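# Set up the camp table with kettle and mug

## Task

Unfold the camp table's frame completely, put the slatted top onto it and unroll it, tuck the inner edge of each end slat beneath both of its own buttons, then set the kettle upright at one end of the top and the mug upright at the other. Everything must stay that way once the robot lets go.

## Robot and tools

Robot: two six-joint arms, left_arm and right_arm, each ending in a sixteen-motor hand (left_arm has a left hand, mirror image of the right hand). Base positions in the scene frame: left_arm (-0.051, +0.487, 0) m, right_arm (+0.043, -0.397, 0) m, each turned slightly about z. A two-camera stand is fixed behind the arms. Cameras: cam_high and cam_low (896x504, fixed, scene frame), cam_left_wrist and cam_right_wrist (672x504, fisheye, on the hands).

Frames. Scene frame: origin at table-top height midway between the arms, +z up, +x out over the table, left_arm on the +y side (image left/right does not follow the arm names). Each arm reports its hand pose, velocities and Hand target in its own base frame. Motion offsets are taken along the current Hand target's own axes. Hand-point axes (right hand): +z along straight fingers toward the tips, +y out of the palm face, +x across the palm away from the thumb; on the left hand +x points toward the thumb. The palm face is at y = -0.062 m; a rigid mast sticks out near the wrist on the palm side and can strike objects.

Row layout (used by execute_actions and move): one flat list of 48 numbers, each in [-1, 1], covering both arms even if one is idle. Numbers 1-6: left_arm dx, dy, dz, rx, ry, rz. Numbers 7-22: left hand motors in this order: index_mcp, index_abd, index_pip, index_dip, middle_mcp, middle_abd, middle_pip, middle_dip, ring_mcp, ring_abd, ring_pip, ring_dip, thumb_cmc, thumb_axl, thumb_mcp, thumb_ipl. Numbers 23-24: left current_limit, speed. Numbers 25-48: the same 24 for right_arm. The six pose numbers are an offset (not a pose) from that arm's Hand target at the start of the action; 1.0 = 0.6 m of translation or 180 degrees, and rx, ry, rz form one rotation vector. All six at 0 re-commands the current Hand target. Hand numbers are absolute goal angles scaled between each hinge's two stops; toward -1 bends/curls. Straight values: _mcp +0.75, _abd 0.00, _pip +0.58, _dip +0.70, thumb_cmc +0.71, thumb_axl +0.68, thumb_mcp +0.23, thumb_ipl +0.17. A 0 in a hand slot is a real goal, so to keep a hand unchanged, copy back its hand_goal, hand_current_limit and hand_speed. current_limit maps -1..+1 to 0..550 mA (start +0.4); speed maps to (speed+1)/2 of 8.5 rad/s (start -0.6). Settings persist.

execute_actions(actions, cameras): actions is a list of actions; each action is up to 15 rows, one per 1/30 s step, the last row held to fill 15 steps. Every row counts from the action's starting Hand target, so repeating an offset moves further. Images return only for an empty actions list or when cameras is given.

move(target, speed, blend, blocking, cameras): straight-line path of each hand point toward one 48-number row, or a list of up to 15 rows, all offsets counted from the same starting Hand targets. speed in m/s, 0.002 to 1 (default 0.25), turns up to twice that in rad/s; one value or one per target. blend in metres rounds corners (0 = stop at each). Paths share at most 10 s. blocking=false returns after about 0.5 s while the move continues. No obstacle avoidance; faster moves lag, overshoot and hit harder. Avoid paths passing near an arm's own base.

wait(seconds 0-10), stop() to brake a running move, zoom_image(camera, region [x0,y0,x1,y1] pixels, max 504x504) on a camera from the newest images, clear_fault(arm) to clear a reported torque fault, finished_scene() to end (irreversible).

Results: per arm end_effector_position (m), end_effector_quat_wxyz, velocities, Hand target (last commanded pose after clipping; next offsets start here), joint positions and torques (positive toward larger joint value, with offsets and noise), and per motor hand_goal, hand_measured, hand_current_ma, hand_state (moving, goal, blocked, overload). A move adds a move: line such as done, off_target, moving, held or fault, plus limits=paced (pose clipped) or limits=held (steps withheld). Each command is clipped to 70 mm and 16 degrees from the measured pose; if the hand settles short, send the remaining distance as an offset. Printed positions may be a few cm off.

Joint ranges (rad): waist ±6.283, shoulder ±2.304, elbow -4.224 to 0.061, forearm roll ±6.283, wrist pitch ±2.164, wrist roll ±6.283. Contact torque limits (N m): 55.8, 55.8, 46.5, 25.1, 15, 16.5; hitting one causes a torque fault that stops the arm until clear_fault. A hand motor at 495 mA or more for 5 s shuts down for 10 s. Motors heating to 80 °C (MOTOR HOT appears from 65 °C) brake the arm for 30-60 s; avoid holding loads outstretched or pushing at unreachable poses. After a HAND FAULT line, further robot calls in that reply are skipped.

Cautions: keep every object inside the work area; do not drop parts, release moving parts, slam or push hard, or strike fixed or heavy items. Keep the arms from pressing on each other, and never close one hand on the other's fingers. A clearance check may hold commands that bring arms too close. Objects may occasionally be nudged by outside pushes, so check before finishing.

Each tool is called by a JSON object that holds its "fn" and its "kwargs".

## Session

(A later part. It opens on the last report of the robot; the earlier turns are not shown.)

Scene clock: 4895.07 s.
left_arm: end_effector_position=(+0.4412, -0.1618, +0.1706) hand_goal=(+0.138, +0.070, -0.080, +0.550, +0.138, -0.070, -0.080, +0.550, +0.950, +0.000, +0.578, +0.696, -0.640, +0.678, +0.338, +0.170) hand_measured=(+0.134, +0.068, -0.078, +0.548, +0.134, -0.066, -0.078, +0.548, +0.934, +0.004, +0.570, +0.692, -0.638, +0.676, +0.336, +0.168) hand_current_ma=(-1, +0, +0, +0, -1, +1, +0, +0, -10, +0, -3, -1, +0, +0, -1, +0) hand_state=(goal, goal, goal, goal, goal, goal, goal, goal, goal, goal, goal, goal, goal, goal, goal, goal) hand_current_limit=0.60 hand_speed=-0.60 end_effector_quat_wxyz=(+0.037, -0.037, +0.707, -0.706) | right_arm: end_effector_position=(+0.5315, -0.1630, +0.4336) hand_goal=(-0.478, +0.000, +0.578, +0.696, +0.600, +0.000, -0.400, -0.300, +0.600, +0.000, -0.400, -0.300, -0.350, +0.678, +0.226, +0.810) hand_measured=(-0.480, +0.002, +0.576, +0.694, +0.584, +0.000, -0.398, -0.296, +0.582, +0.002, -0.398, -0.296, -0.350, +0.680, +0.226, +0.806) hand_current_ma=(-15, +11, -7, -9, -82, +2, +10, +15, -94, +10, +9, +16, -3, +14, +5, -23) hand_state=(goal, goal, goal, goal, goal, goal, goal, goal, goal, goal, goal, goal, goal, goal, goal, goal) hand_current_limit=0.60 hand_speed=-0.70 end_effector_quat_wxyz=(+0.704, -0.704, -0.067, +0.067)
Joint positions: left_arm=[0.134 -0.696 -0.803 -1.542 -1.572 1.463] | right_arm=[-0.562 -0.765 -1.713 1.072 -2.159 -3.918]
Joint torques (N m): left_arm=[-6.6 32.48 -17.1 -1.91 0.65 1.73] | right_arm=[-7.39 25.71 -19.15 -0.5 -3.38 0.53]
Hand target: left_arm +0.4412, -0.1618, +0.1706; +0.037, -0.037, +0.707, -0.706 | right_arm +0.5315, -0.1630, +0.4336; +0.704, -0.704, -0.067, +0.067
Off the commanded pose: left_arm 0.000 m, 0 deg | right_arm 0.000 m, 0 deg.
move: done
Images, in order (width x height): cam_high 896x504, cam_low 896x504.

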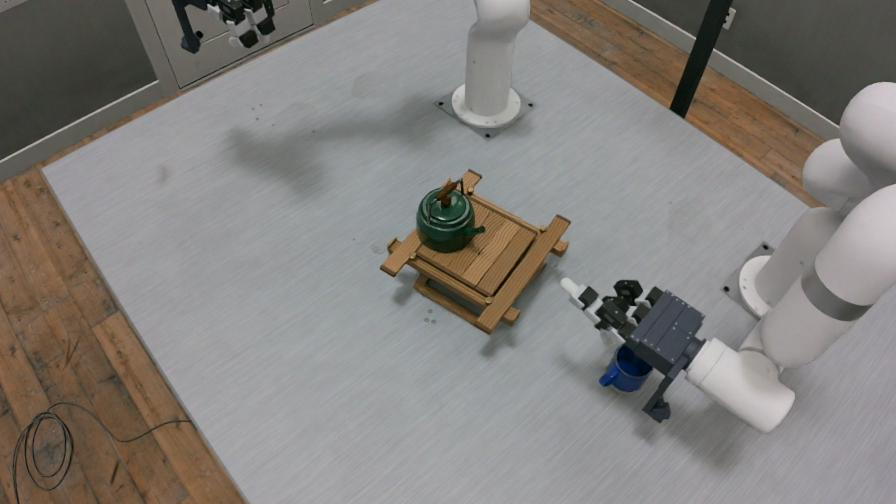

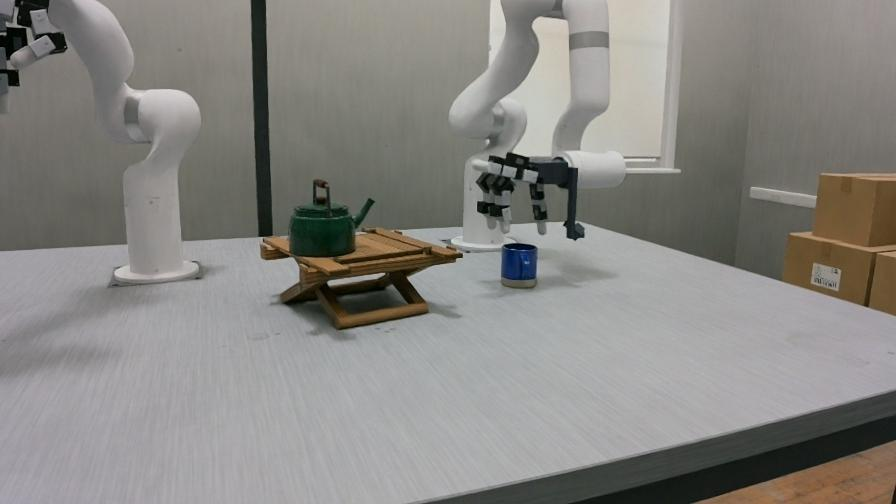

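{"fn": "move", "kwargs": {"target": [0.005,0.131,-0.0017,0,0,0,0.137,0.07,-0.080,0.55,0.137,-0.07,-0.080,0.55,0.95,0,0.578,0.696,-0.64,0.678,0.337,0.17,0.6,-0.6,0,0,0,0,0,0,-0.478,0,0.578,0.696,0.6,0,-0.4,-0.3,0.6,0,-0.4,-0.3,-0.35,0.678,0.226,0.81,0.6,-0.7], "speed": 0.05, "cameras": ["cam_low","cam_high"]}}

{"fn": "zoom_image", "kwargs": {"camera": "cam_low", "region": [470, 190, 590, 310]}}

{"fn": "zoom_image", "kwargs": {"camera": "cam_high", "region": [560, 280, 710, 440]}}

Scene clock: 4908.63 s.
left_arm: end_effector_position=(+0.4380, -0.1610, +0.0920) hand_goal=(+0.138, +0.070, -0.080, +0.550, +0.138, -0.070, -0.080, +0.550, +0.950, +0.000, +0.578, +0.696, -0.640, +0.678, +0.338, +0.170) hand_measured=(+0.134, +0.068, -0.078, +0.548, +0.134, -0.066, -0.078, +0.548, +0.934, +0.004, +0.570, +0.692, -0.638, +0.676, +0.336, +0.168) hand_current_ma=(-1, +0, +0, +0, -1, +1, +0, +0, -10, +0, -3, -1, +0, +0, -1, +0) hand_state=(goal, goal, goal, goal, goal, goal, goal, goal, goal, goal, goal, goal, goal, goal, goal, goal) hand_current_limit=0.60 hand_speed=-0.60 end_effector_quat_wxyz=(+0.037, -0.037, +0.707, -0.706) | right_arm: end_effector_position=(+0.5315, -0.1630, +0.4336) hand_goal=(-0.478, +0.000, +0.578, +0.696, +0.600, +0.000, -0.400, -0.300, +0.600, +0.000, -0.400, -0.300, -0.350, +0.678, +0.226, +0.810) hand_measured=(-0.480, +0.002, +0.576, +0.694, +0.584, +0.000, -0.398, -0.296, +0.582, +0.002, -0.398, -0.296, -0.350, +0.680, +0.226, +0.806) hand_current_ma=(-15, +11, -7, -9, -82, +2, +10, +15, -94, +10, +9, +16, -3, +14, +5, -23) hand_state=(goal, goal, goal, goal, goal, goal, goal, goal, goal, goal, goal, goal, goal, goal, goal, goal) hand_current_limit=0.60 hand_speed=-0.70 end_effector_quat_wxyz=(+0.704, -0.704, -0.067, +0.067)
Joint positions: left_arm=[0.136 -0.896 -0.866 -1.539 -1.568 1.6] | right_arm=[-0.562 -0.765 -1.713 1.072 -2.159 -3.918]
Joint torques (N m): left_arm=[4.19 36.23 -14.26 2.08 0.99 1.44] | right_arm=[-7.36 26.99 -19.68 -0.73 -3.32 0.54]
Hand target: left_arm +0.4380, -0.1610, +0.0920; +0.037, -0.037, +0.707, -0.706 | right_arm +0.5315, -0.1630, +0.4336; +0.704, -0.704, -0.067, +0.067
Off the commanded pose: left_arm 0.000 m, 0 deg | right_arm 0.000 m, 0 deg.
move: done
Images, in order (width x height): cam_high 896x504, cam_low 896x504.

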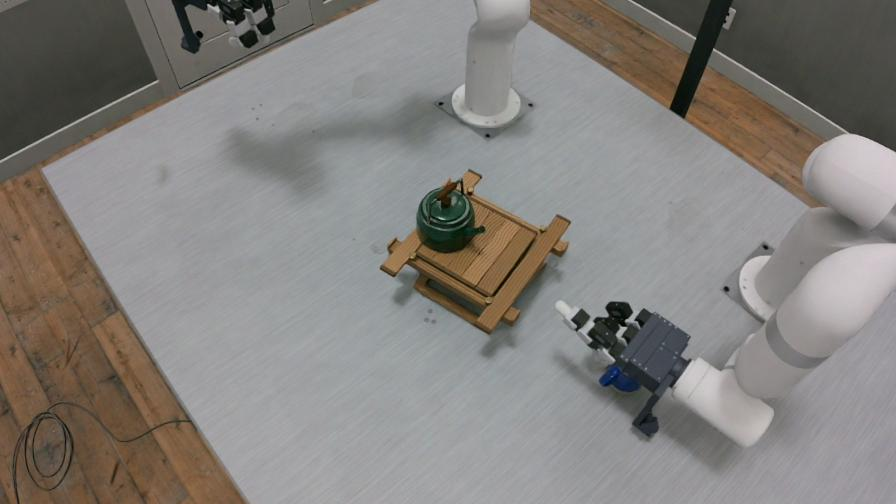

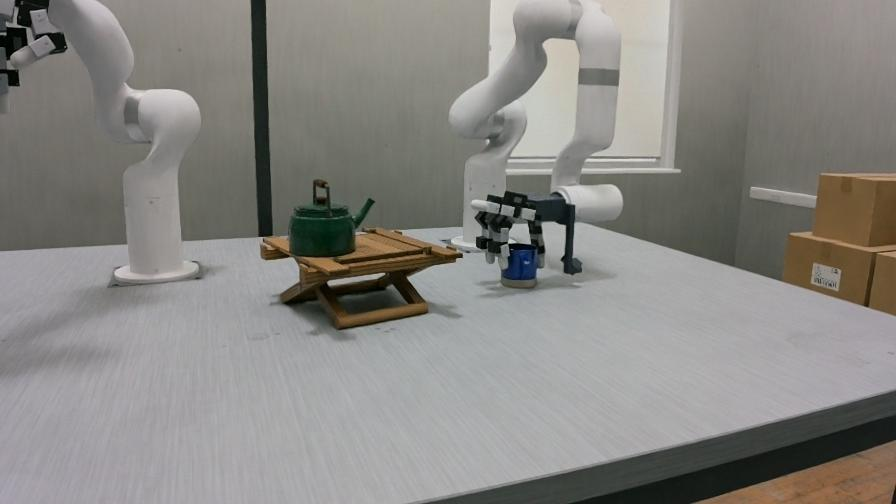

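Scaled by 4.200 from the camera's 896x504 image, which has a finer 1280x720 frame.

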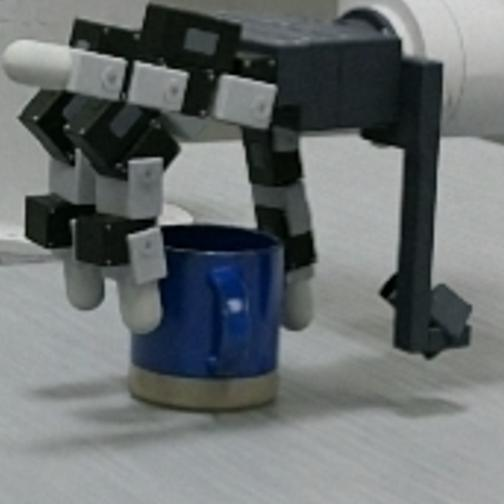

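Scaled by 3.150 from the camera's 896x504 image, which has a finer 1280x720 frame.

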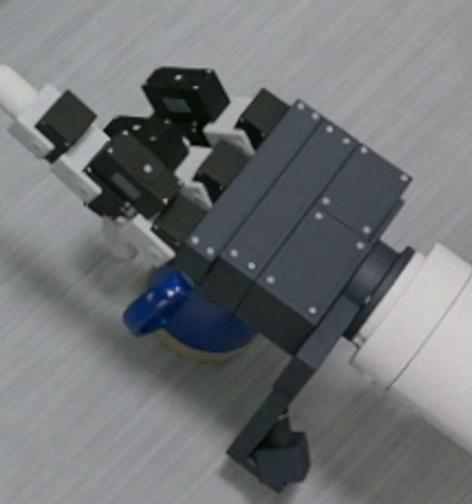

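{"fn": "execute_actions", "kwargs": {"actions": [], "cameras": ["cam_low","cam_high"]}}

{"fn": "zoom_image", "kwargs": {"camera": "cam_low", "region": [470, 190, 590, 310]}}

{"fn": "zoom_image", "kwargs": {"camera": "cam_high", "region": [540, 160, 740, 340]}}

Scene clock: 4927.23 s.
left_arm: end_effector_position=(+0.4380, -0.1610, +0.0920) hand_goal=(+0.138, +0.070, -0.080, +0.550, +0.138, -0.070, -0.080, +0.550, +0.950, +0.000, +0.578, +0.696, -0.640, +0.678, +0.338, +0.170) hand_measured=(+0.134, +0.068, -0.078, +0.548, +0.134, -0.066, -0.078, +0.548, +0.934, +0.004, +0.570, +0.692, -0.638, +0.676, +0.336, +0.168) hand_current_ma=(-1, +0, +0, +0, -1, +1, +0, +0, -10, +0, -3, -1, +0, +0, -1, +0) hand_state=(goal, goal, goal, goal, goal, goal, goal, goal, goal, goal, goal, goal, goal, goal, goal, goal) hand_current_limit=0.60 hand_speed=-0.60 end_effector_quat_wxyz=(+0.037, -0.037, +0.707, -0.706) | right_arm: end_effector_position=(+0.5315, -0.1630, +0.4336) hand_goal=(-0.478, +0.000, +0.578, +0.696, +0.600, +0.000, -0.400, -0.300, +0.600, +0.000, -0.400, -0.300, -0.350, +0.678, +0.226, +0.810) hand_measured=(-0.480, +0.002, +0.576, +0.694, +0.584, +0.000, -0.398, -0.296, +0.582, +0.002, -0.398, -0.296, -0.350, +0.680, +0.226, +0.806) hand_current_ma=(-15, +11, -7, -9, -82, +2, +10, +15, -94, +10, +9, +16, -3, +14, +5, -23) hand_state=(goal, goal, goal, goal, goal, goal, goal, goal, goal, goal, goal, goal, goal, goal, goal, goal) hand_current_limit=0.60 hand_speed=-0.70 end_effector_quat_wxyz=(+0.704, -0.704, -0.067, +0.067)
Joint positions: left_arm=[0.136 -0.896 -0.866 -1.539 -1.568 1.6] | right_arm=[-0.562 -0.765 -1.713 1.072 -2.159 -3.918]
Joint velocities: within noise
Joint torques (N m): left_arm=[4.59 37.46 -14.29 2.32 -1.12 1.47] | right_arm=[-8.19 27.17 -19.69 -0.85 -3.2 0.46]
Hand target: left_arm +0.4380, -0.1610, +0.0920; +0.037, -0.037, +0.707, -0.706 | right_arm +0.5315, -0.1630, +0.4336; +0.704, -0.704, -0.067, +0.067
Off the commanded pose: left_arm 0.000 m, 0 deg | right_arm 0.000 m, 0 deg.
Images, in order (width x height): cam_high 896x504, cam_low 896x504.

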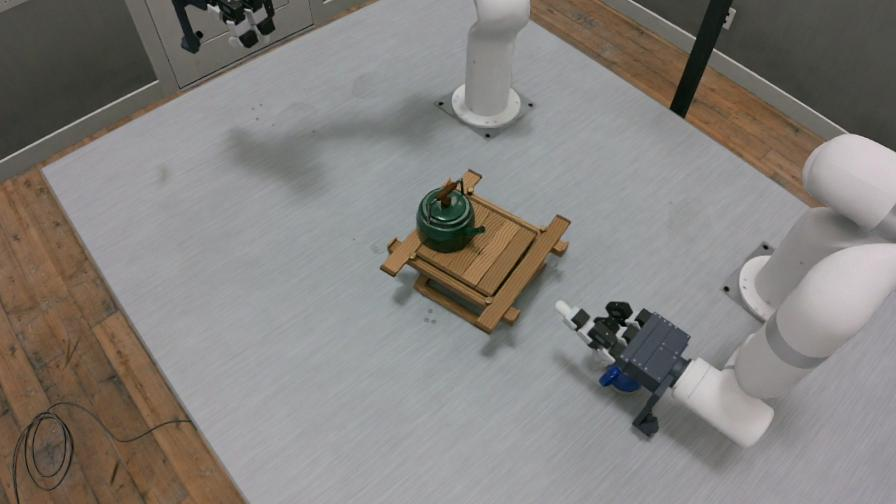

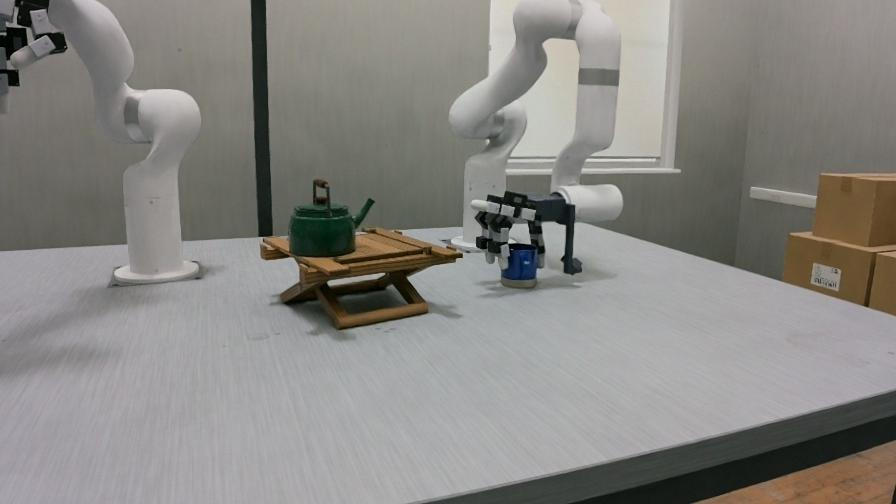

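Scaled by 4.200 from the camera's 896x504 image, which has a finer 1280x720 frame.

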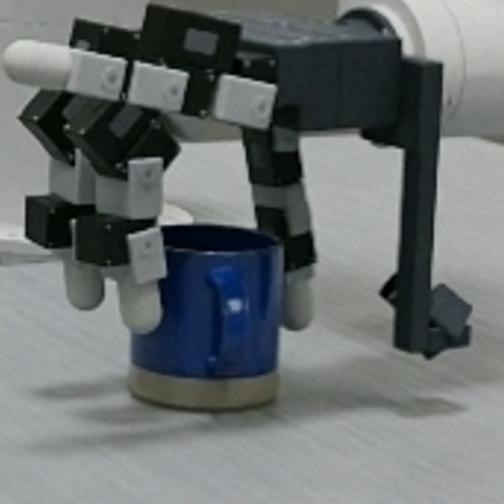

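Scaled by 2.520 from the camera's 896x504 image, which has a finer 1280x720 frame.

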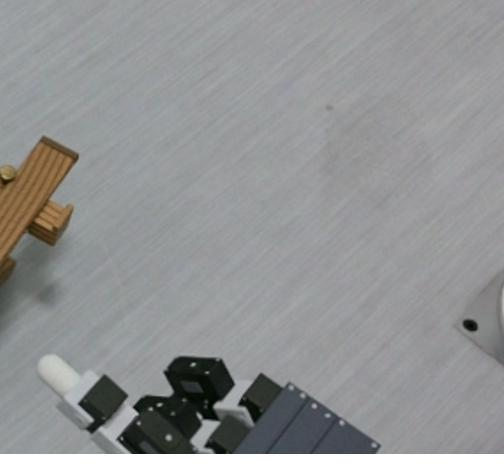

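{"fn": "execute_actions", "kwargs": {"actions": [[[0,0,0,0,0,0, 0.07,0.07,-0.08,0.55, 0.07,-0.07,-0.08,0.55, 0.95,0,0.578,0.696, -0.64,0.678,0.225,0.17, 0.5,-0.9, 0,0,0,0,0,0, -0.478,0,0.578,0.696, 0.6,0,-0.4,-0.3, 0.6,0,-0.4,-0.3, -0.35,0.678,0.226,0.81, 0.6,-0.7]],[[0,0,0,0,0,0, 0.07,0.07,-0.08,0.55, 0.07,-0.07,-0.08,0.55, 0.95,0,0.578,0.696, -0.64,0.678,0.225,0.17, 0.5,-0.9, 0,0,0,0,0,0, -0.478,0,0.578,0.696, 0.6,0,-0.4,-0.3, 0.6,0,-0.4,-0.3, -0.35,0.678,0.226,0.81, 0.6,-0.7]]], "cameras": ["cam_low"]}}

{"fn": "zoom_image", "kwargs": {"camera": "cam_low", "region": [470, 190, 590, 310]}}

Scene clock: 4937.10 s.
left_arm: end_effector_position=(+0.4380, -0.1610, +0.0920) hand_goal=(+0.070, +0.070, -0.080, +0.550, +0.070, -0.070, -0.080, +0.550, +0.950, +0.000, +0.578, +0.696, -0.640, +0.678, +0.226, +0.170) hand_measured=(+0.068, +0.068, -0.078, +0.548, +0.068, -0.066, -0.078, +0.548, +0.934, +0.004, +0.570, +0.692, -0.638, +0.676, +0.254, +0.170) hand_current_ma=(-1, +0, +0, +0, -1, +1, +0, +0, -10, +0, -3, -1, +0, +0, +37, +0) hand_state=(goal, goal, goal, goal, goal, goal, goal, goal, goal, goal, goal, goal, goal, goal, blocked, goal) hand_current_limit=0.50 hand_speed=-0.90 end_effector_quat_wxyz=(+0.037, -0.037, +0.707, -0.706) | right_arm: end_effector_position=(+0.5315, -0.1630, +0.4336) hand_goal=(-0.478, +0.000, +0.578, +0.696, +0.600, +0.000, -0.400, -0.300, +0.600, +0.000, -0.400, -0.300, -0.350, +0.678, +0.226, +0.810) hand_measured=(-0.480, +0.002, +0.576, +0.694, +0.584, +0.000, -0.398, -0.296, +0.582, +0.002, -0.398, -0.296, -0.350, +0.680, +0.226, +0.806) hand_current_ma=(-15, +11, -7, -9, -82, +2, +10, +15, -94, +10, +9, +16, -3, +14, +5, -23) hand_state=(goal, goal, goal, goal, goal, goal, goal, goal, goal, goal, goal, goal, goal, goal, goal, goal) hand_current_limit=0.60 hand_speed=-0.70 end_effector_quat_wxyz=(+0.704, -0.704, -0.067, +0.067)
Joint positions: left_arm=[0.136 -0.896 -0.866 -1.539 -1.568 1.6] | right_arm=[-0.562 -0.765 -1.713 1.072 -2.159 -3.918]
Joint torques (N m): left_arm=[1.18 36.3 -14.06 1.86 -3.75 1.21] | right_arm=[-8.82 25.36 -19.22 -0.34 -2.93 0.63]
Hand target: left_arm +0.4380, -0.1610, +0.0920; +0.037, -0.037, +0.707, -0.706 | right_arm +0.5315, -0.1630, +0.4336; +0.704, -0.704, -0.067, +0.067
Off the commanded pose: left_arm 0.000 m, 0 deg | right_arm 0.000 m, 0 deg.
Step readings (end_effector_position of left_arm | right_arm):
0: (+0.4380, -0.1610, +0.0920) | (+0.5315, -0.1630, +0.4336)
1: (+0.4380, -0.1610, +0.0920) | (+0.5315, -0.1630, +0.4336)
2: (+0.4380, -0.1610, +0.0920) | (+0.5315, -0.1630, +0.4336)
4: (+0.4380, -0.1610, +0.0920) | (+0.5315, -0.1630, +0.4336)
8: (+0.4380, -0.1610, +0.0920) | (+0.5315, -0.1630, +0.4336)
15: (+0.4380, -0.1610, +0.0920) | (+0.5315, -0.1630, +0.4336)
16: (+0.4380, -0.1610, +0.0920) | (+0.5315, -0.1630, +0.4336)
17: (+0.4380, -0.1610, +0.0920) | (+0.5315, -0.1630, +0.4336)
19: (+0.4380, -0.1610, +0.0920) | (+0.5315, -0.1630, +0.4336)
23: (+0.4380, -0.1610, +0.0920) | (+0.5315, -0.1630, +0.4336)
30: (+0.4380, -0.1610, +0.0920) | (+0.5315, -0.1630, +0.4336)
Images, in order (width x height): cam_low 896x504.

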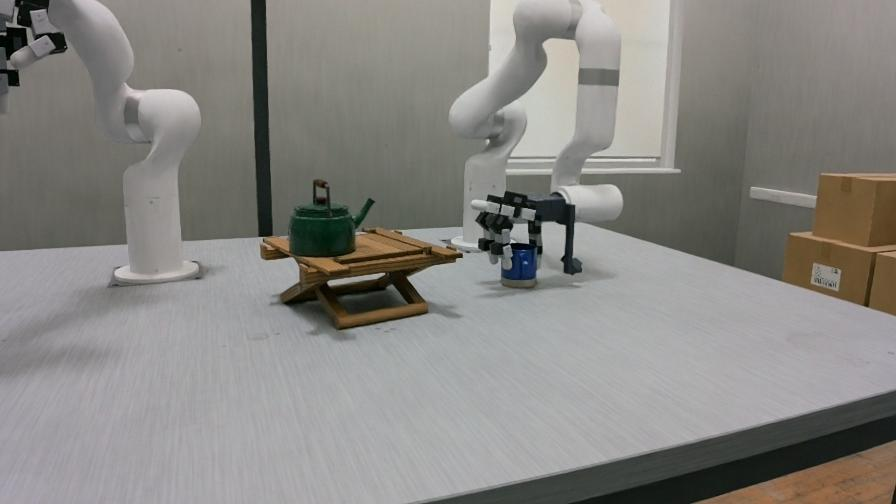

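Scaled by 4.200 from the camera's 896x504 image, which has a finer 1280x720 frame.

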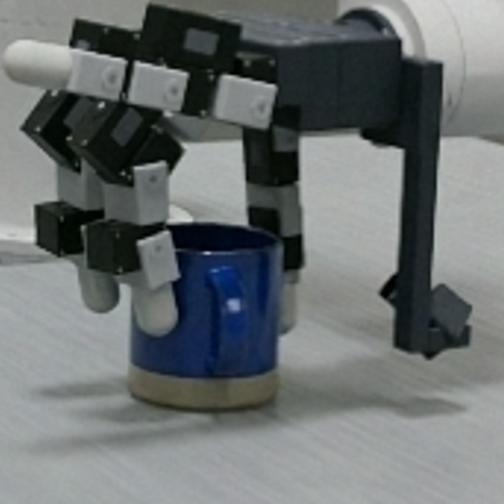

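{"fn": "execute_actions", "kwargs": {"actions": [[[0,0,0,0,0,0, 0.0,0.07,-0.08,0.55, 0.0,-0.07,-0.08,0.55, 0.95,0,0.578,0.696, -0.64,0.678,0.225,0.17, 0.5,-0.92, 0,0,0,0,0,0, -0.478,0,0.578,0.696, 0.6,0,-0.4,-0.3, 0.6,0,-0.4,-0.3, -0.35,0.678,0.226,0.81, 0.6,-0.7]],[[0,0,0,0,0,0, 0.0,0.07,-0.08,0.55, 0.0,-0.07,-0.08,0.55, 0.95,0,0.578,0.696, -0.64,0.678,0.225,0.17, 0.5,-0.92, 0,0,0,0,0,0, -0.478,0,0.578,0.696, 0.6,0,-0.4,-0.3, 0.6,0,-0.4,-0.3, -0.35,0.678,0.226,0.81, 0.6,-0.7]]], "cameras": ["cam_low"]}}

{"fn": "zoom_image", "kwargs": {"camera": "cam_low", "region": [470, 190, 590, 310]}}

Scene clock: 4941.67 s.
left_arm: end_effector_position=(+0.4380, -0.1610, +0.0920) hand_goal=(+0.000, +0.070, -0.080, +0.550, +0.000, -0.070, -0.080, +0.550, +0.950, +0.000, +0.578, +0.696, -0.640, +0.678, +0.226, +0.170) hand_measured=(+0.022, +0.068, -0.074, +0.550, +0.032, -0.070, -0.072, +0.552, +0.934, +0.004, +0.570, +0.692, -0.638, +0.676, +0.254, +0.170) hand_current_ma=(+18, +0, +2, +0, +34, +0, +3, +0, -10, +0, -3, -1, +0, +0, +37, +0) hand_state=(blocked, goal, goal, goal, blocked, goal, goal, goal, goal, goal, goal, goal, goal, goal, blocked, goal) hand_current_limit=0.50 hand_speed=-0.92 end_effector_quat_wxyz=(+0.037, -0.037, +0.707, -0.706) | right_arm: end_effector_position=(+0.5315, -0.1630, +0.4336) hand_goal=(-0.478, +0.000, +0.578, +0.696, +0.600, +0.000, -0.400, -0.300, +0.600, +0.000, -0.400, -0.300, -0.350, +0.678, +0.226, +0.810) hand_measured=(-0.480, +0.002, +0.576, +0.694, +0.584, +0.000, -0.398, -0.296, +0.582, +0.002, -0.398, -0.296, -0.350, +0.680, +0.226, +0.806) hand_current_ma=(-15, +11, -7, -9, -82, +2, +10, +15, -94, +10, +9, +16, -3, +14, +5, -23) hand_state=(goal, goal, goal, goal, goal, goal, goal, goal, goal, goal, goal, goal, goal, goal, goal, goal) hand_current_limit=0.60 hand_speed=-0.70 end_effector_quat_wxyz=(+0.704, -0.704, -0.067, +0.067)
Joint positions: left_arm=[0.136 -0.896 -0.866 -1.539 -1.568 1.6] | right_arm=[-0.562 -0.765 -1.713 1.072 -2.159 -3.918]
Joint torques (N m): left_arm=[-6.74 37.89 -13.3 2.35 -4.64 1.14] | right_arm=[-7.36 26.09 -19.88 -0.53 -2.96 0.54]
Hand target: left_arm +0.4380, -0.1610, +0.0920; +0.037, -0.037, +0.707, -0.706 | right_arm +0.5315, -0.1630, +0.4336; +0.704, -0.704, -0.067, +0.067
Off the commanded pose: left_arm 0.000 m, 0 deg | right_arm 0.000 m, 0 deg.
Step readings (end_effector_position of left_arm | right_arm):
0: (+0.4380, -0.1610, +0.0920) | (+0.5315, -0.1630, +0.4336)
1: (+0.4380, -0.1610, +0.0920) | (+0.5315, -0.1630, +0.4336)
2: (+0.4380, -0.1610, +0.0920) | (+0.5315, -0.1630, +0.4336)
4: (+0.4380, -0.1610, +0.0920) | (+0.5315, -0.1630, +0.4336)
8: (+0.4380, -0.1610, +0.0920) | (+0.5315, -0.1630, +0.4336)
15: (+0.4380, -0.1610, +0.0920) | (+0.5315, -0.1630, +0.4336)
16: (+0.4380, -0.1610, +0.0920) | (+0.5315, -0.1630, +0.4336)
17: (+0.4380, -0.1610, +0.0920) | (+0.5315, -0.1630, +0.4336)
19: (+0.4380, -0.1610, +0.0920) | (+0.5315, -0.1630, +0.4336)
23: (+0.4380, -0.1610, +0.0920) | (+0.5315, -0.1630, +0.4336)
30: (+0.4380, -0.1610, +0.0920) | (+0.5315, -0.1630, +0.4336)
Images, in order (width x height): cam_low 896x504.

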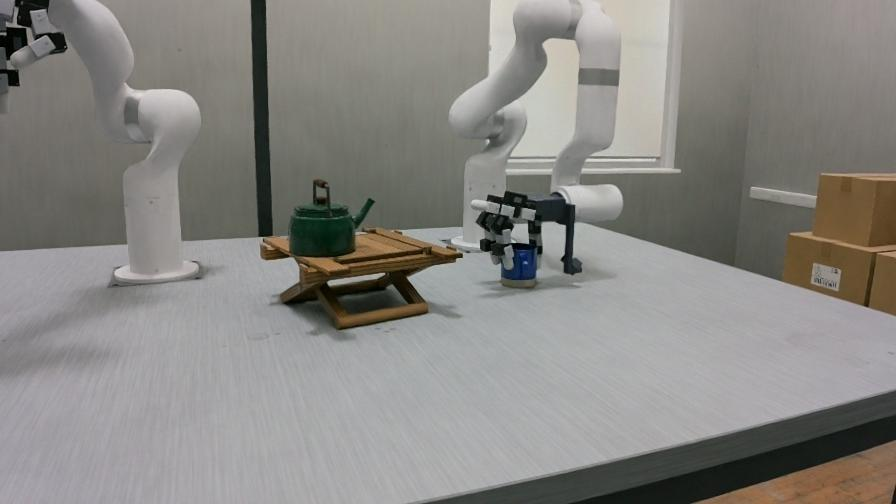

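Scaled by 4.200 from the camera's 896x504 image, which has a finer 1280x720 frame.

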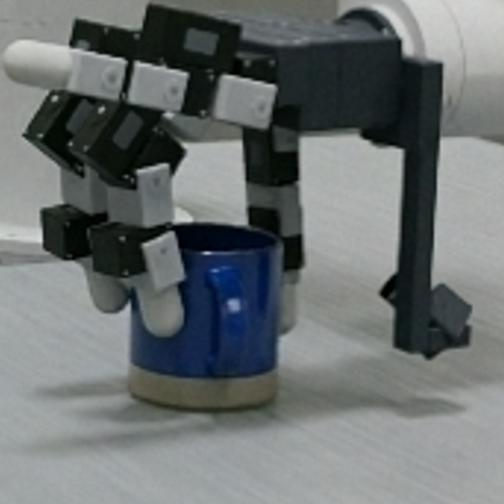

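{"fn": "execute_actions", "kwargs": {"actions": [[[0,0,0,0,0,0, -0.065,0.07,-0.13,0.52, -0.06,-0.07,-0.13,0.52, 0.95,0,0.578,0.696, -0.64,0.678,0.08,0.14, 0.6,-0.94, 0,0,0,0,0,0, -0.478,0,0.578,0.696, 0.6,0,-0.4,-0.3, 0.6,0,-0.4,-0.3, -0.35,0.678,0.226,0.81, 0.6,-0.7]],[[0,0,0,0,0,0, -0.065,0.07,-0.13,0.52, -0.06,-0.07,-0.13,0.52, 0.95,0,0.578,0.696, -0.64,0.678,0.08,0.14, 0.6,-0.94, 0,0,0,0,0,0, -0.478,0,0.578,0.696, 0.6,0,-0.4,-0.3, 0.6,0,-0.4,-0.3, -0.35,0.678,0.226,0.81, 0.6,-0.7]]], "cameras": ["cam_low"]}}

{"fn": "zoom_image", "kwargs": {"camera": "cam_low", "region": [470, 190, 590, 310]}}

Scene clock: 4950.90 s.
left_arm: end_effector_position=(+0.4380, -0.1610, +0.0920) hand_goal=(-0.064, +0.070, -0.130, +0.520, -0.060, -0.070, -0.130, +0.520, +0.950, +0.000, +0.578, +0.696, -0.640, +0.678, +0.080, +0.140) hand_measured=(+0.018, +0.068, -0.074, +0.546, +0.028, -0.070, -0.072, +0.550, +0.934, +0.004, +0.570, +0.692, -0.638, +0.676, +0.250, +0.164) hand_current_ma=(+167, +0, +77, +20, +186, +0, +84, +26, -10, +0, -3, -1, +0, +0, +440, +32) hand_state=(blocked, goal, blocked, blocked, blocked, goal, blocked, blocked, goal, goal, goal, goal, goal, goal, blocked, blocked) hand_current_limit=0.60 hand_speed=-0.94 end_effector_quat_wxyz=(+0.037, -0.037, +0.707, -0.706) | right_arm: end_effector_position=(+0.5315, -0.1630, +0.4336) hand_goal=(-0.478, +0.000, +0.578, +0.696, +0.600, +0.000, -0.400, -0.300, +0.600, +0.000, -0.400, -0.300, -0.350, +0.678, +0.226, +0.810) hand_measured=(-0.480, +0.002, +0.576, +0.694, +0.584, +0.000, -0.398, -0.296, +0.582, +0.002, -0.398, -0.296, -0.350, +0.680, +0.226, +0.806) hand_current_ma=(-15, +11, -7, -9, -82, +2, +10, +15, -94, +10, +9, +16, -3, +14, +5, -23) hand_state=(goal, goal, goal, goal, goal, goal, goal, goal, goal, goal, goal, goal, goal, goal, goal, goal) hand_current_limit=0.60 hand_speed=-0.70 end_effector_quat_wxyz=(+0.704, -0.704, -0.067, +0.067)
Joint positions: left_arm=[0.136 -0.896 -0.866 -1.539 -1.568 1.6] | right_arm=[-0.562 -0.765 -1.713 1.072 -2.159 -3.918]
Joint torques (N m): left_arm=[-6.31 37.78 -13.31 2.26 -4.23 0.93] | right_arm=[-6.96 27.32 -18.76 -0.01 -2.67 0.49]
Hand target: left_arm +0.4380, -0.1610, +0.0920; +0.037, -0.037, +0.707, -0.706 | right_arm +0.5315, -0.1630, +0.4336; +0.704, -0.704, -0.067, +0.067
Off the commanded pose: left_arm 0.000 m, 0 deg | right_arm 0.000 m, 0 deg.
Step readings (end_effector_position of left_arm | right_arm):
0: (+0.4380, -0.1610, +0.0920) | (+0.5315, -0.1630, +0.4336)
1: (+0.4380, -0.1610, +0.0920) | (+0.5315, -0.1630, +0.4336)
2: (+0.4380, -0.1610, +0.0920) | (+0.5315, -0.1630, +0.4336)
4: (+0.4380, -0.1610, +0.0920) | (+0.5315, -0.1630, +0.4336)
8: (+0.4380, -0.1610, +0.0920) | (+0.5315, -0.1630, +0.4336)
15: (+0.4380, -0.1610, +0.0920) | (+0.5315, -0.1630, +0.4336)
16: (+0.4380, -0.1610, +0.0920) | (+0.5315, -0.1630, +0.4336)
17: (+0.4380, -0.1610, +0.0920) | (+0.5315, -0.1630, +0.4336)
19: (+0.4380, -0.1610, +0.0920) | (+0.5315, -0.1630, +0.4336)
23: (+0.4380, -0.1610, +0.0920) | (+0.5315, -0.1630, +0.4336)
30: (+0.4380, -0.1610, +0.0920) | (+0.5315, -0.1630, +0.4336)
Images, in order (width x height): cam_low 896x504.

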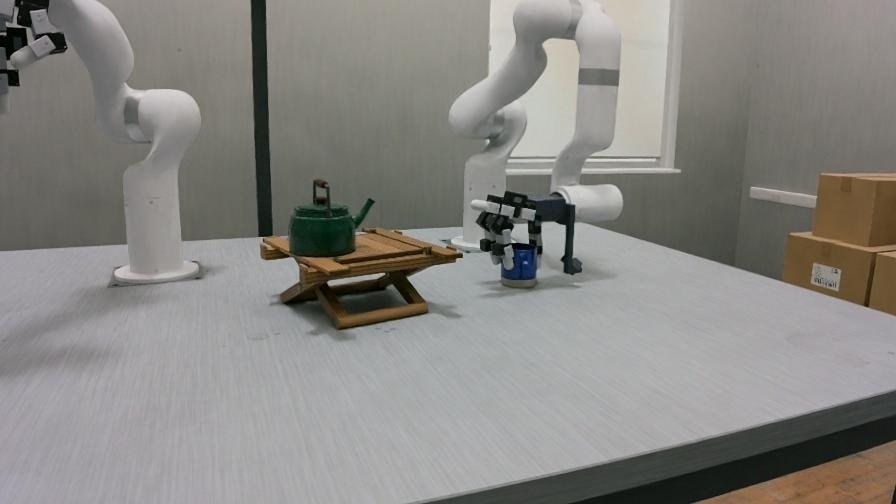

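Scaled by 4.200 from the camera's 896x504 image, which has a finer 1280x720 frame.

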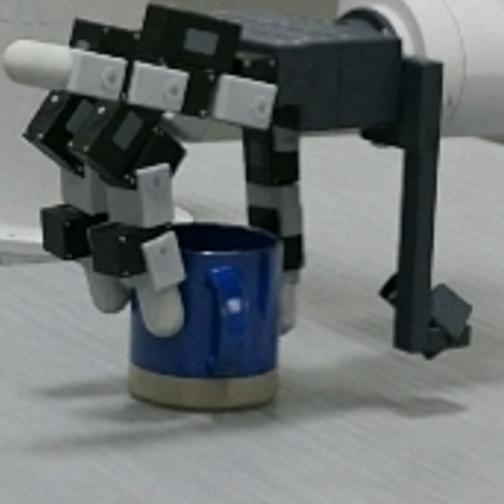

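{"fn": "move", "kwargs": {"target": [0,-0.0417,0,0,0,0, -0.065,0.07,-0.13,0.52, -0.06,-0.07,-0.13,0.52, 0.95,0,0.578,0.696, -0.64,0.678,0.08,0.14, 0.6,-0.94, 0,0,0,0,0,0, -0.478,0,0.578,0.696, 0.6,0,-0.4,-0.3, 0.6,0,-0.4,-0.3, -0.35,0.678,0.226,0.81, 0.6,-0.7], "speed": 0.03, "cameras": ["cam_low"]}}

{"fn": "zoom_image", "kwargs": {"camera": "cam_low", "region": [470, 180, 590, 300]}}

Scene clock: 4955.07 s.
left_arm: end_effector_position=(+0.4380, -0.1610, +0.1170) hand_goal=(-0.064, +0.070, -0.130, +0.520, -0.060, -0.070, -0.130, +0.520, +0.950, +0.000, +0.578, +0.696, -0.640, +0.678, +0.080, +0.140) hand_measured=(+0.018, +0.070, -0.074, +0.546, +0.026, -0.072, -0.072, +0.550, +0.934, +0.004, +0.570, +0.692, -0.636, +0.676, +0.250, +0.166) hand_current_ma=(+167, +0, +77, +20, +178, +0, +84, +26, -10, +0, -3, -1, +1, +0, +440, +33) hand_state=(blocked, goal, blocked, blocked, blocked, goal, blocked, blocked, goal, goal, goal, goal, goal, goal, blocked, blocked) hand_current_limit=0.60 hand_speed=-0.94 end_effector_quat_wxyz=(+0.037, -0.037, +0.707, -0.706) | right_arm: end_effector_position=(+0.5315, -0.1630, +0.4336) hand_goal=(-0.478, +0.000, +0.578, +0.696, +0.600, +0.000, -0.400, -0.300, +0.600, +0.000, -0.400, -0.300, -0.350, +0.678, +0.226, +0.810) hand_measured=(-0.480, +0.002, +0.576, +0.694, +0.584, +0.000, -0.398, -0.296, +0.582, +0.002, -0.398, -0.296, -0.350, +0.680, +0.226, +0.806) hand_current_ma=(-15, +11, -7, -9, -82, +2, +10, +15, -94, +10, +9, +16, -3, +14, +5, -23) hand_state=(goal, goal, goal, goal, goal, goal, goal, goal, goal, goal, goal, goal, goal, goal, goal, goal) hand_current_limit=0.60 hand_speed=-0.70 end_effector_quat_wxyz=(+0.704, -0.704, -0.067, +0.067)
Joint positions: left_arm=[0.136 -0.831 -0.84 -1.539 -1.57 1.562] | right_arm=[-0.562 -0.765 -1.713 1.072 -2.159 -3.918]
Joint torques (N m): left_arm=[-5.27 61.13 -4.57 1.82 -5.52 -1.72] | right_arm=[-7.12 27.41 -19.34 0.18 -2.62 0.62]
Hand target: left_arm +0.4380, -0.1610, +0.1171; +0.037, -0.037, +0.707, -0.706 | right_arm +0.5315, -0.1630, +0.4336; +0.704, -0.704, -0.067, +0.067
Off the commanded pose: left_arm 0.000 m, 0 deg | right_arm 0.000 m, 0 deg.
move: done
Images, in order (width x height): cam_low 896x504.

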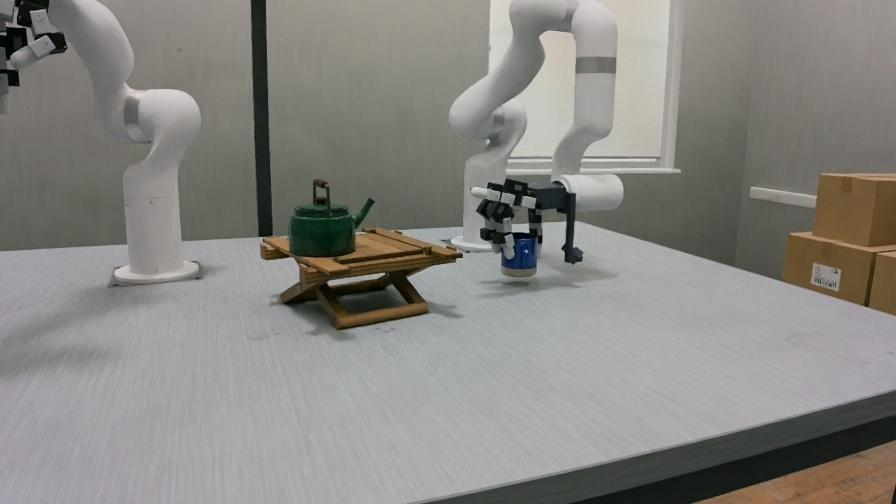

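Scaled by 4.200 from the camera's 896x504 image, which has a finer 1280x720 frame.

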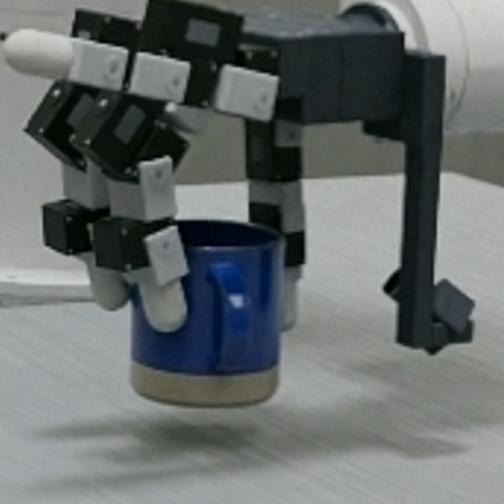

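{"fn": "zoom_image", "kwargs": {"camera": "cam_low", "region": [250, 160, 480, 340]}}

{"fn": "zoom_image", "kwargs": {"camera": "cam_high", "region": [370, 160, 590, 340]}}

Scaled by 2.191 from the camera's 896x504 image, which has a finer 1280x720 frame.

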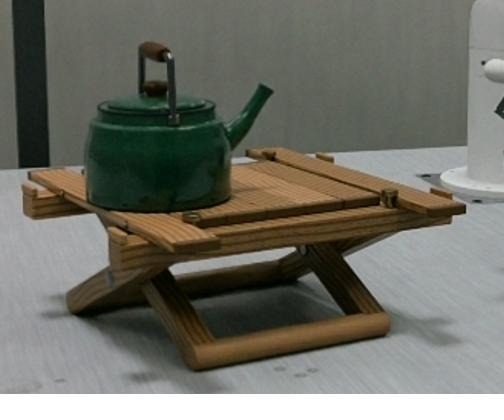

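This scene's latest camera images include none from cam_high. They are from: cam_low. cam_high's image comes with the result of a call that names it in "cameras".

{"fn": "move", "kwargs": {"target": [0,-0.3333,0,0,0,0, -0.065,0.07,-0.13,0.52, -0.06,-0.07,-0.13,0.52, 0.95,-0.5,0.95,0.95, -0.64,0.678,0.08,0.14, 0.6,-0.9, 0,0,0,0,0,0, -0.478,0,0.578,0.696, 0.6,0,-0.4,-0.3, 0.6,0,-0.4,-0.3, -0.35,0.678,0.226,0.81, 0.6,-0.7], "speed": 0.1, "cameras": ["cam_low", "cam_high"]}}

{"fn": "zoom_image", "kwargs": {"camera": "cam_low", "region": [460, 110, 600, 250]}}

Scene clock: 5001.40 s.
left_arm: end_effector_position=(+0.4381, -0.1614, +0.3170) hand_goal=(-0.064, +0.070, -0.130, +0.520, -0.060, -0.070, -0.130, +0.520, +0.950, -0.500, +0.950, +0.950, -0.640, +0.678, +0.080, +0.140) hand_measured=(+0.018, +0.070, -0.074, +0.546, +0.026, -0.074, -0.072, +0.550, +0.934, -0.496, +0.944, +0.948, -0.634, +0.676, +0.250, +0.166) hand_current_ma=(+167, +0, +77, +20, +177, +0, +84, +26, -10, +0, -2, -1, +1, +0, +440, +33) hand_state=(blocked, goal, blocked, blocked, blocked, goal, blocked, blocked, goal, goal, goal, goal, goal, goal, blocked, blocked) hand_current_limit=0.60 hand_speed=-0.90 end_effector_quat_wxyz=(+0.037, -0.037, +0.707, -0.706) | right_arm: end_effector_position=(+0.5315, -0.1630, +0.4336) hand_goal=(-0.478, +0.000, +0.578, +0.696, +0.600, +0.000, -0.400, -0.300, +0.600, +0.000, -0.400, -0.300, -0.350, +0.678, +0.226, +0.810) hand_measured=(-0.480, +0.002, +0.576, +0.694, +0.584, +0.000, -0.398, -0.296, +0.582, +0.002, -0.398, -0.296, -0.350, +0.680, +0.226, +0.806) hand_current_ma=(-15, +11, -7, -9, -82, +2, +10, +15, -94, +10, +9, +16, -3, +14, +5, -23) hand_state=(goal, goal, goal, goal, goal, goal, goal, goal, goal, goal, goal, goal, goal, goal, goal, goal) hand_current_limit=0.60 hand_speed=-0.70 end_effector_quat_wxyz=(+0.704, -0.704, -0.067, +0.067)
Joint positions: left_arm=[0.136 -0.345 -0.763 -1.542 -1.582 1.153] | right_arm=[-0.562 -0.765 -1.713 1.072 -2.159 -3.918]
Joint torques (N m): left_arm=[-3.05 49.15 -24.75 -1.32 -4.64 -1.77] | right_arm=[-7.24 26.97 -19.84 -0.33 -2.47 0.57]
Hand target: left_arm +0.4381, -0.1613, +0.3170; +0.037, -0.037, +0.707, -0.706 | right_arm +0.5315, -0.1630, +0.4336; +0.704, -0.704, -0.067, +0.067
Off the commanded pose: left_arm 0.000 m, 0 deg | right_arm 0.000 m, 0 deg.
move: done
Images, in order (width x height): cam_high 896x504, cam_low 896x504.

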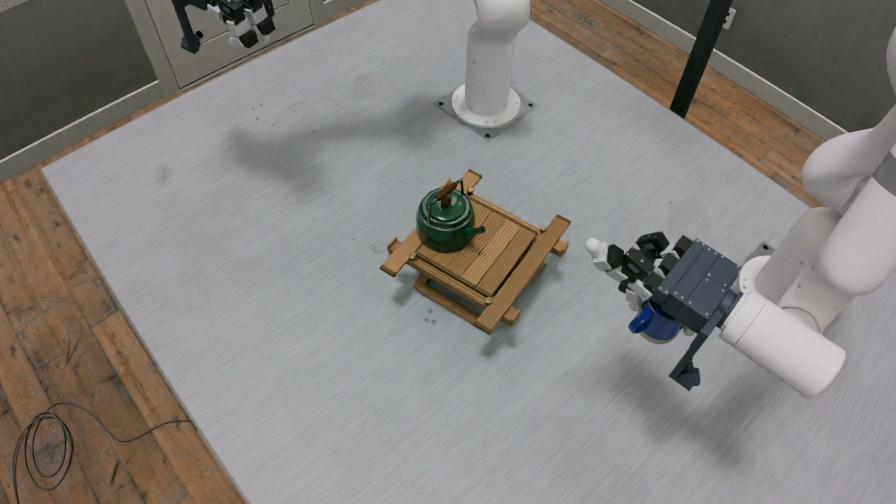

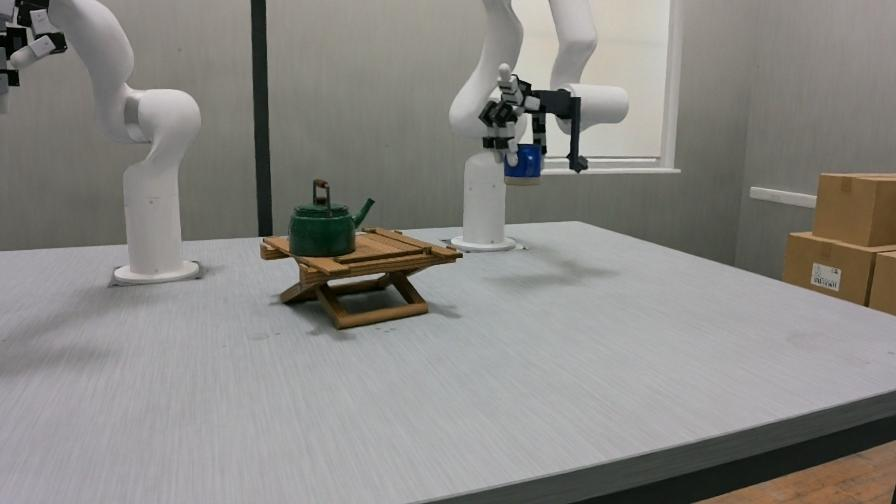

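Scaled by 3.600 from the camera's 896x504 image, which has a finer 1280x720 frame.

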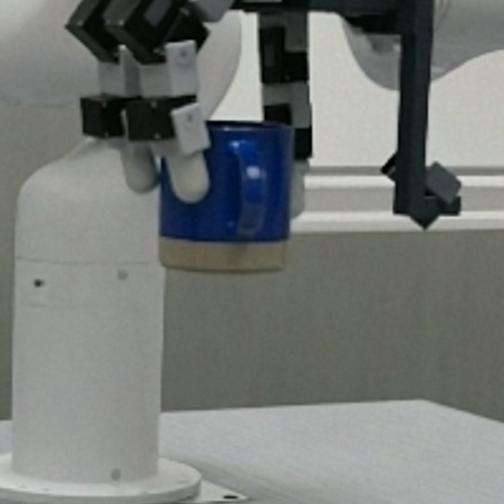

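{"fn": "move", "kwargs": {"target": [0.0665,0,0.5187,0,-0.0944,0, -0.065,0.07,-0.13,0.52, -0.06,-0.07,-0.13,0.52, 0.95,-0.5,0.95,0.95, -0.64,0.678,0.08,0.14, 0.6,-0.9, 0,0,0,0,0,0, -0.478,0,0.578,0.696, 0.6,0,-0.4,-0.3, 0.6,0,-0.4,-0.3, -0.35,0.678,0.226,0.81, 0.6,-0.7], "speed": 0.1, "cameras": ["cam_low", "cam_high"]}}

{"fn": "zoom_image", "kwargs": {"camera": "cam_low", "region": [280, 60, 480, 260]}}

{"fn": "zoom_image", "kwargs": {"camera": "cam_high", "region": [370, 130, 610, 340]}}

Scene clock: 5009.93 s.
left_arm: end_effector_position=(+0.4309, -0.4750, +0.3166) hand_goal=(-0.064, +0.070, -0.130, +0.520, -0.060, -0.070, -0.130, +0.520, +0.950, -0.500, +0.950, +0.950, -0.640, +0.678, +0.080, +0.140) hand_measured=(+0.018, +0.072, -0.074, +0.546, +0.024, -0.074, -0.072, +0.550, +0.934, -0.498, +0.944, +0.948, -0.634, +0.676, +0.250, +0.166) hand_current_ma=(+167, +0, +77, +20, +174, -1, +84, +26, -10, +0, -2, -1, +2, +0, +440, +33) hand_state=(blocked, goal, blocked, blocked, blocked, goal, blocked, blocked, goal, goal, goal, goal, goal, goal, blocked, blocked) hand_current_limit=0.60 hand_speed=-0.90 end_effector_quat_wxyz=(+0.141, -0.141, +0.693, -0.692) | right_arm: end_effector_position=(+0.5315, -0.1630, +0.4336) hand_goal=(-0.478, +0.000, +0.578, +0.696, +0.600, +0.000, -0.400, -0.300, +0.600, +0.000, -0.400, -0.300, -0.350, +0.678, +0.226, +0.810) hand_measured=(-0.480, +0.002, +0.576, +0.694, +0.584, +0.000, -0.398, -0.296, +0.582, +0.002, -0.398, -0.296, -0.350, +0.680, +0.226, +0.806) hand_current_ma=(-15, +11, -7, -9, -82, +2, +10, +15, -94, +10, +9, +16, -3, +14, +5, -23) hand_state=(goal, goal, goal, goal, goal, goal, goal, goal, goal, goal, goal, goal, goal, goal, goal, goal) hand_current_limit=0.60 hand_speed=-0.70 end_effector_quat_wxyz=(+0.704, -0.704, -0.067, +0.067)
Joint positions: left_arm=[-0.624 -0.364 -0.789 -2.554 -1.21 1.341] | right_arm=[-0.562 -0.765 -1.713 1.072 -2.159 -3.918]
Joint torques (N m): left_arm=[-6.51 31.74 -27.66 -2.18 0.65 1.61] | right_arm=[-5.99 26.84 -19.74 -0.26 -2.05 0.47]
Hand target: left_arm +0.4309, -0.4750, +0.3166; +0.141, -0.141, +0.693, -0.692 | right_arm +0.5315, -0.1630, +0.4336; +0.704, -0.704, -0.067, +0.067
Off the commanded pose: left_arm 0.000 m, 0 deg | right_arm 0.000 m, 0 deg.
move: done
Images, in order (width x height): cam_high 896x504, cam_low 896x504.

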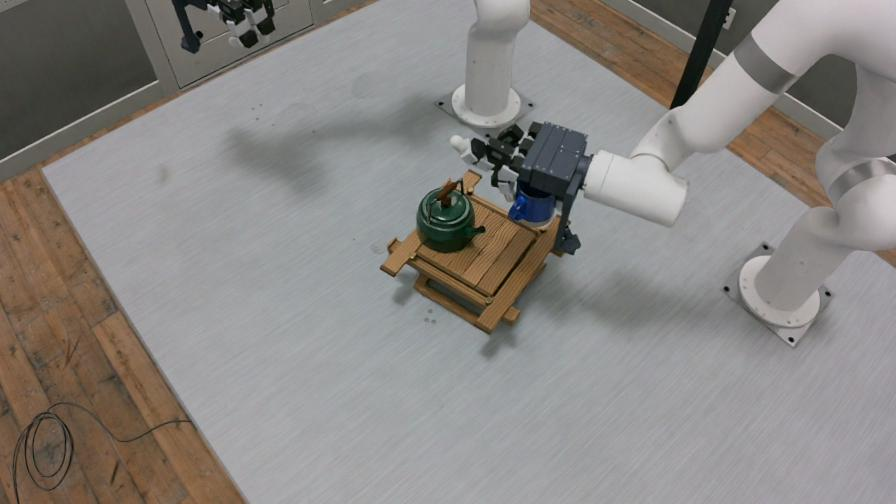

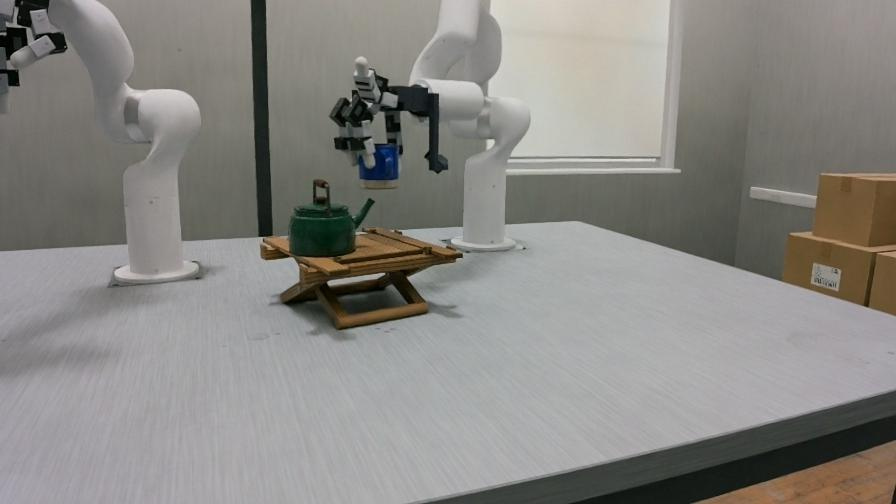

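Scaled by 2.520 from the camera's 896x504 image, which has a finer 1280x720 frame.

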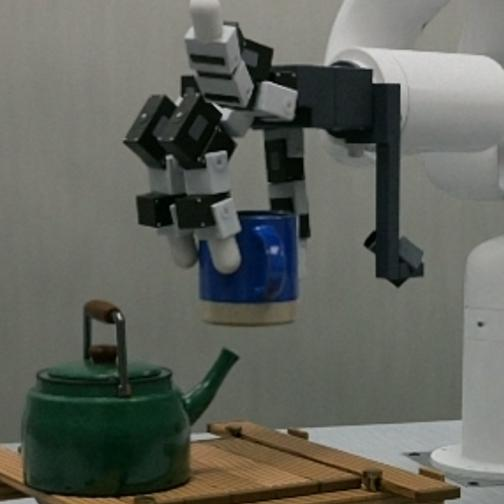

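Scaled by 2.100 from the camera's 896x504 image, which has a finer 1280x720 frame.

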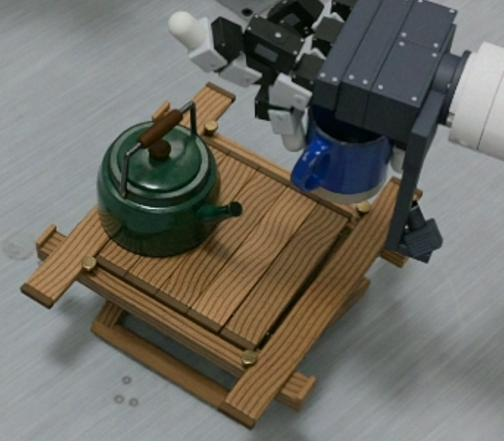

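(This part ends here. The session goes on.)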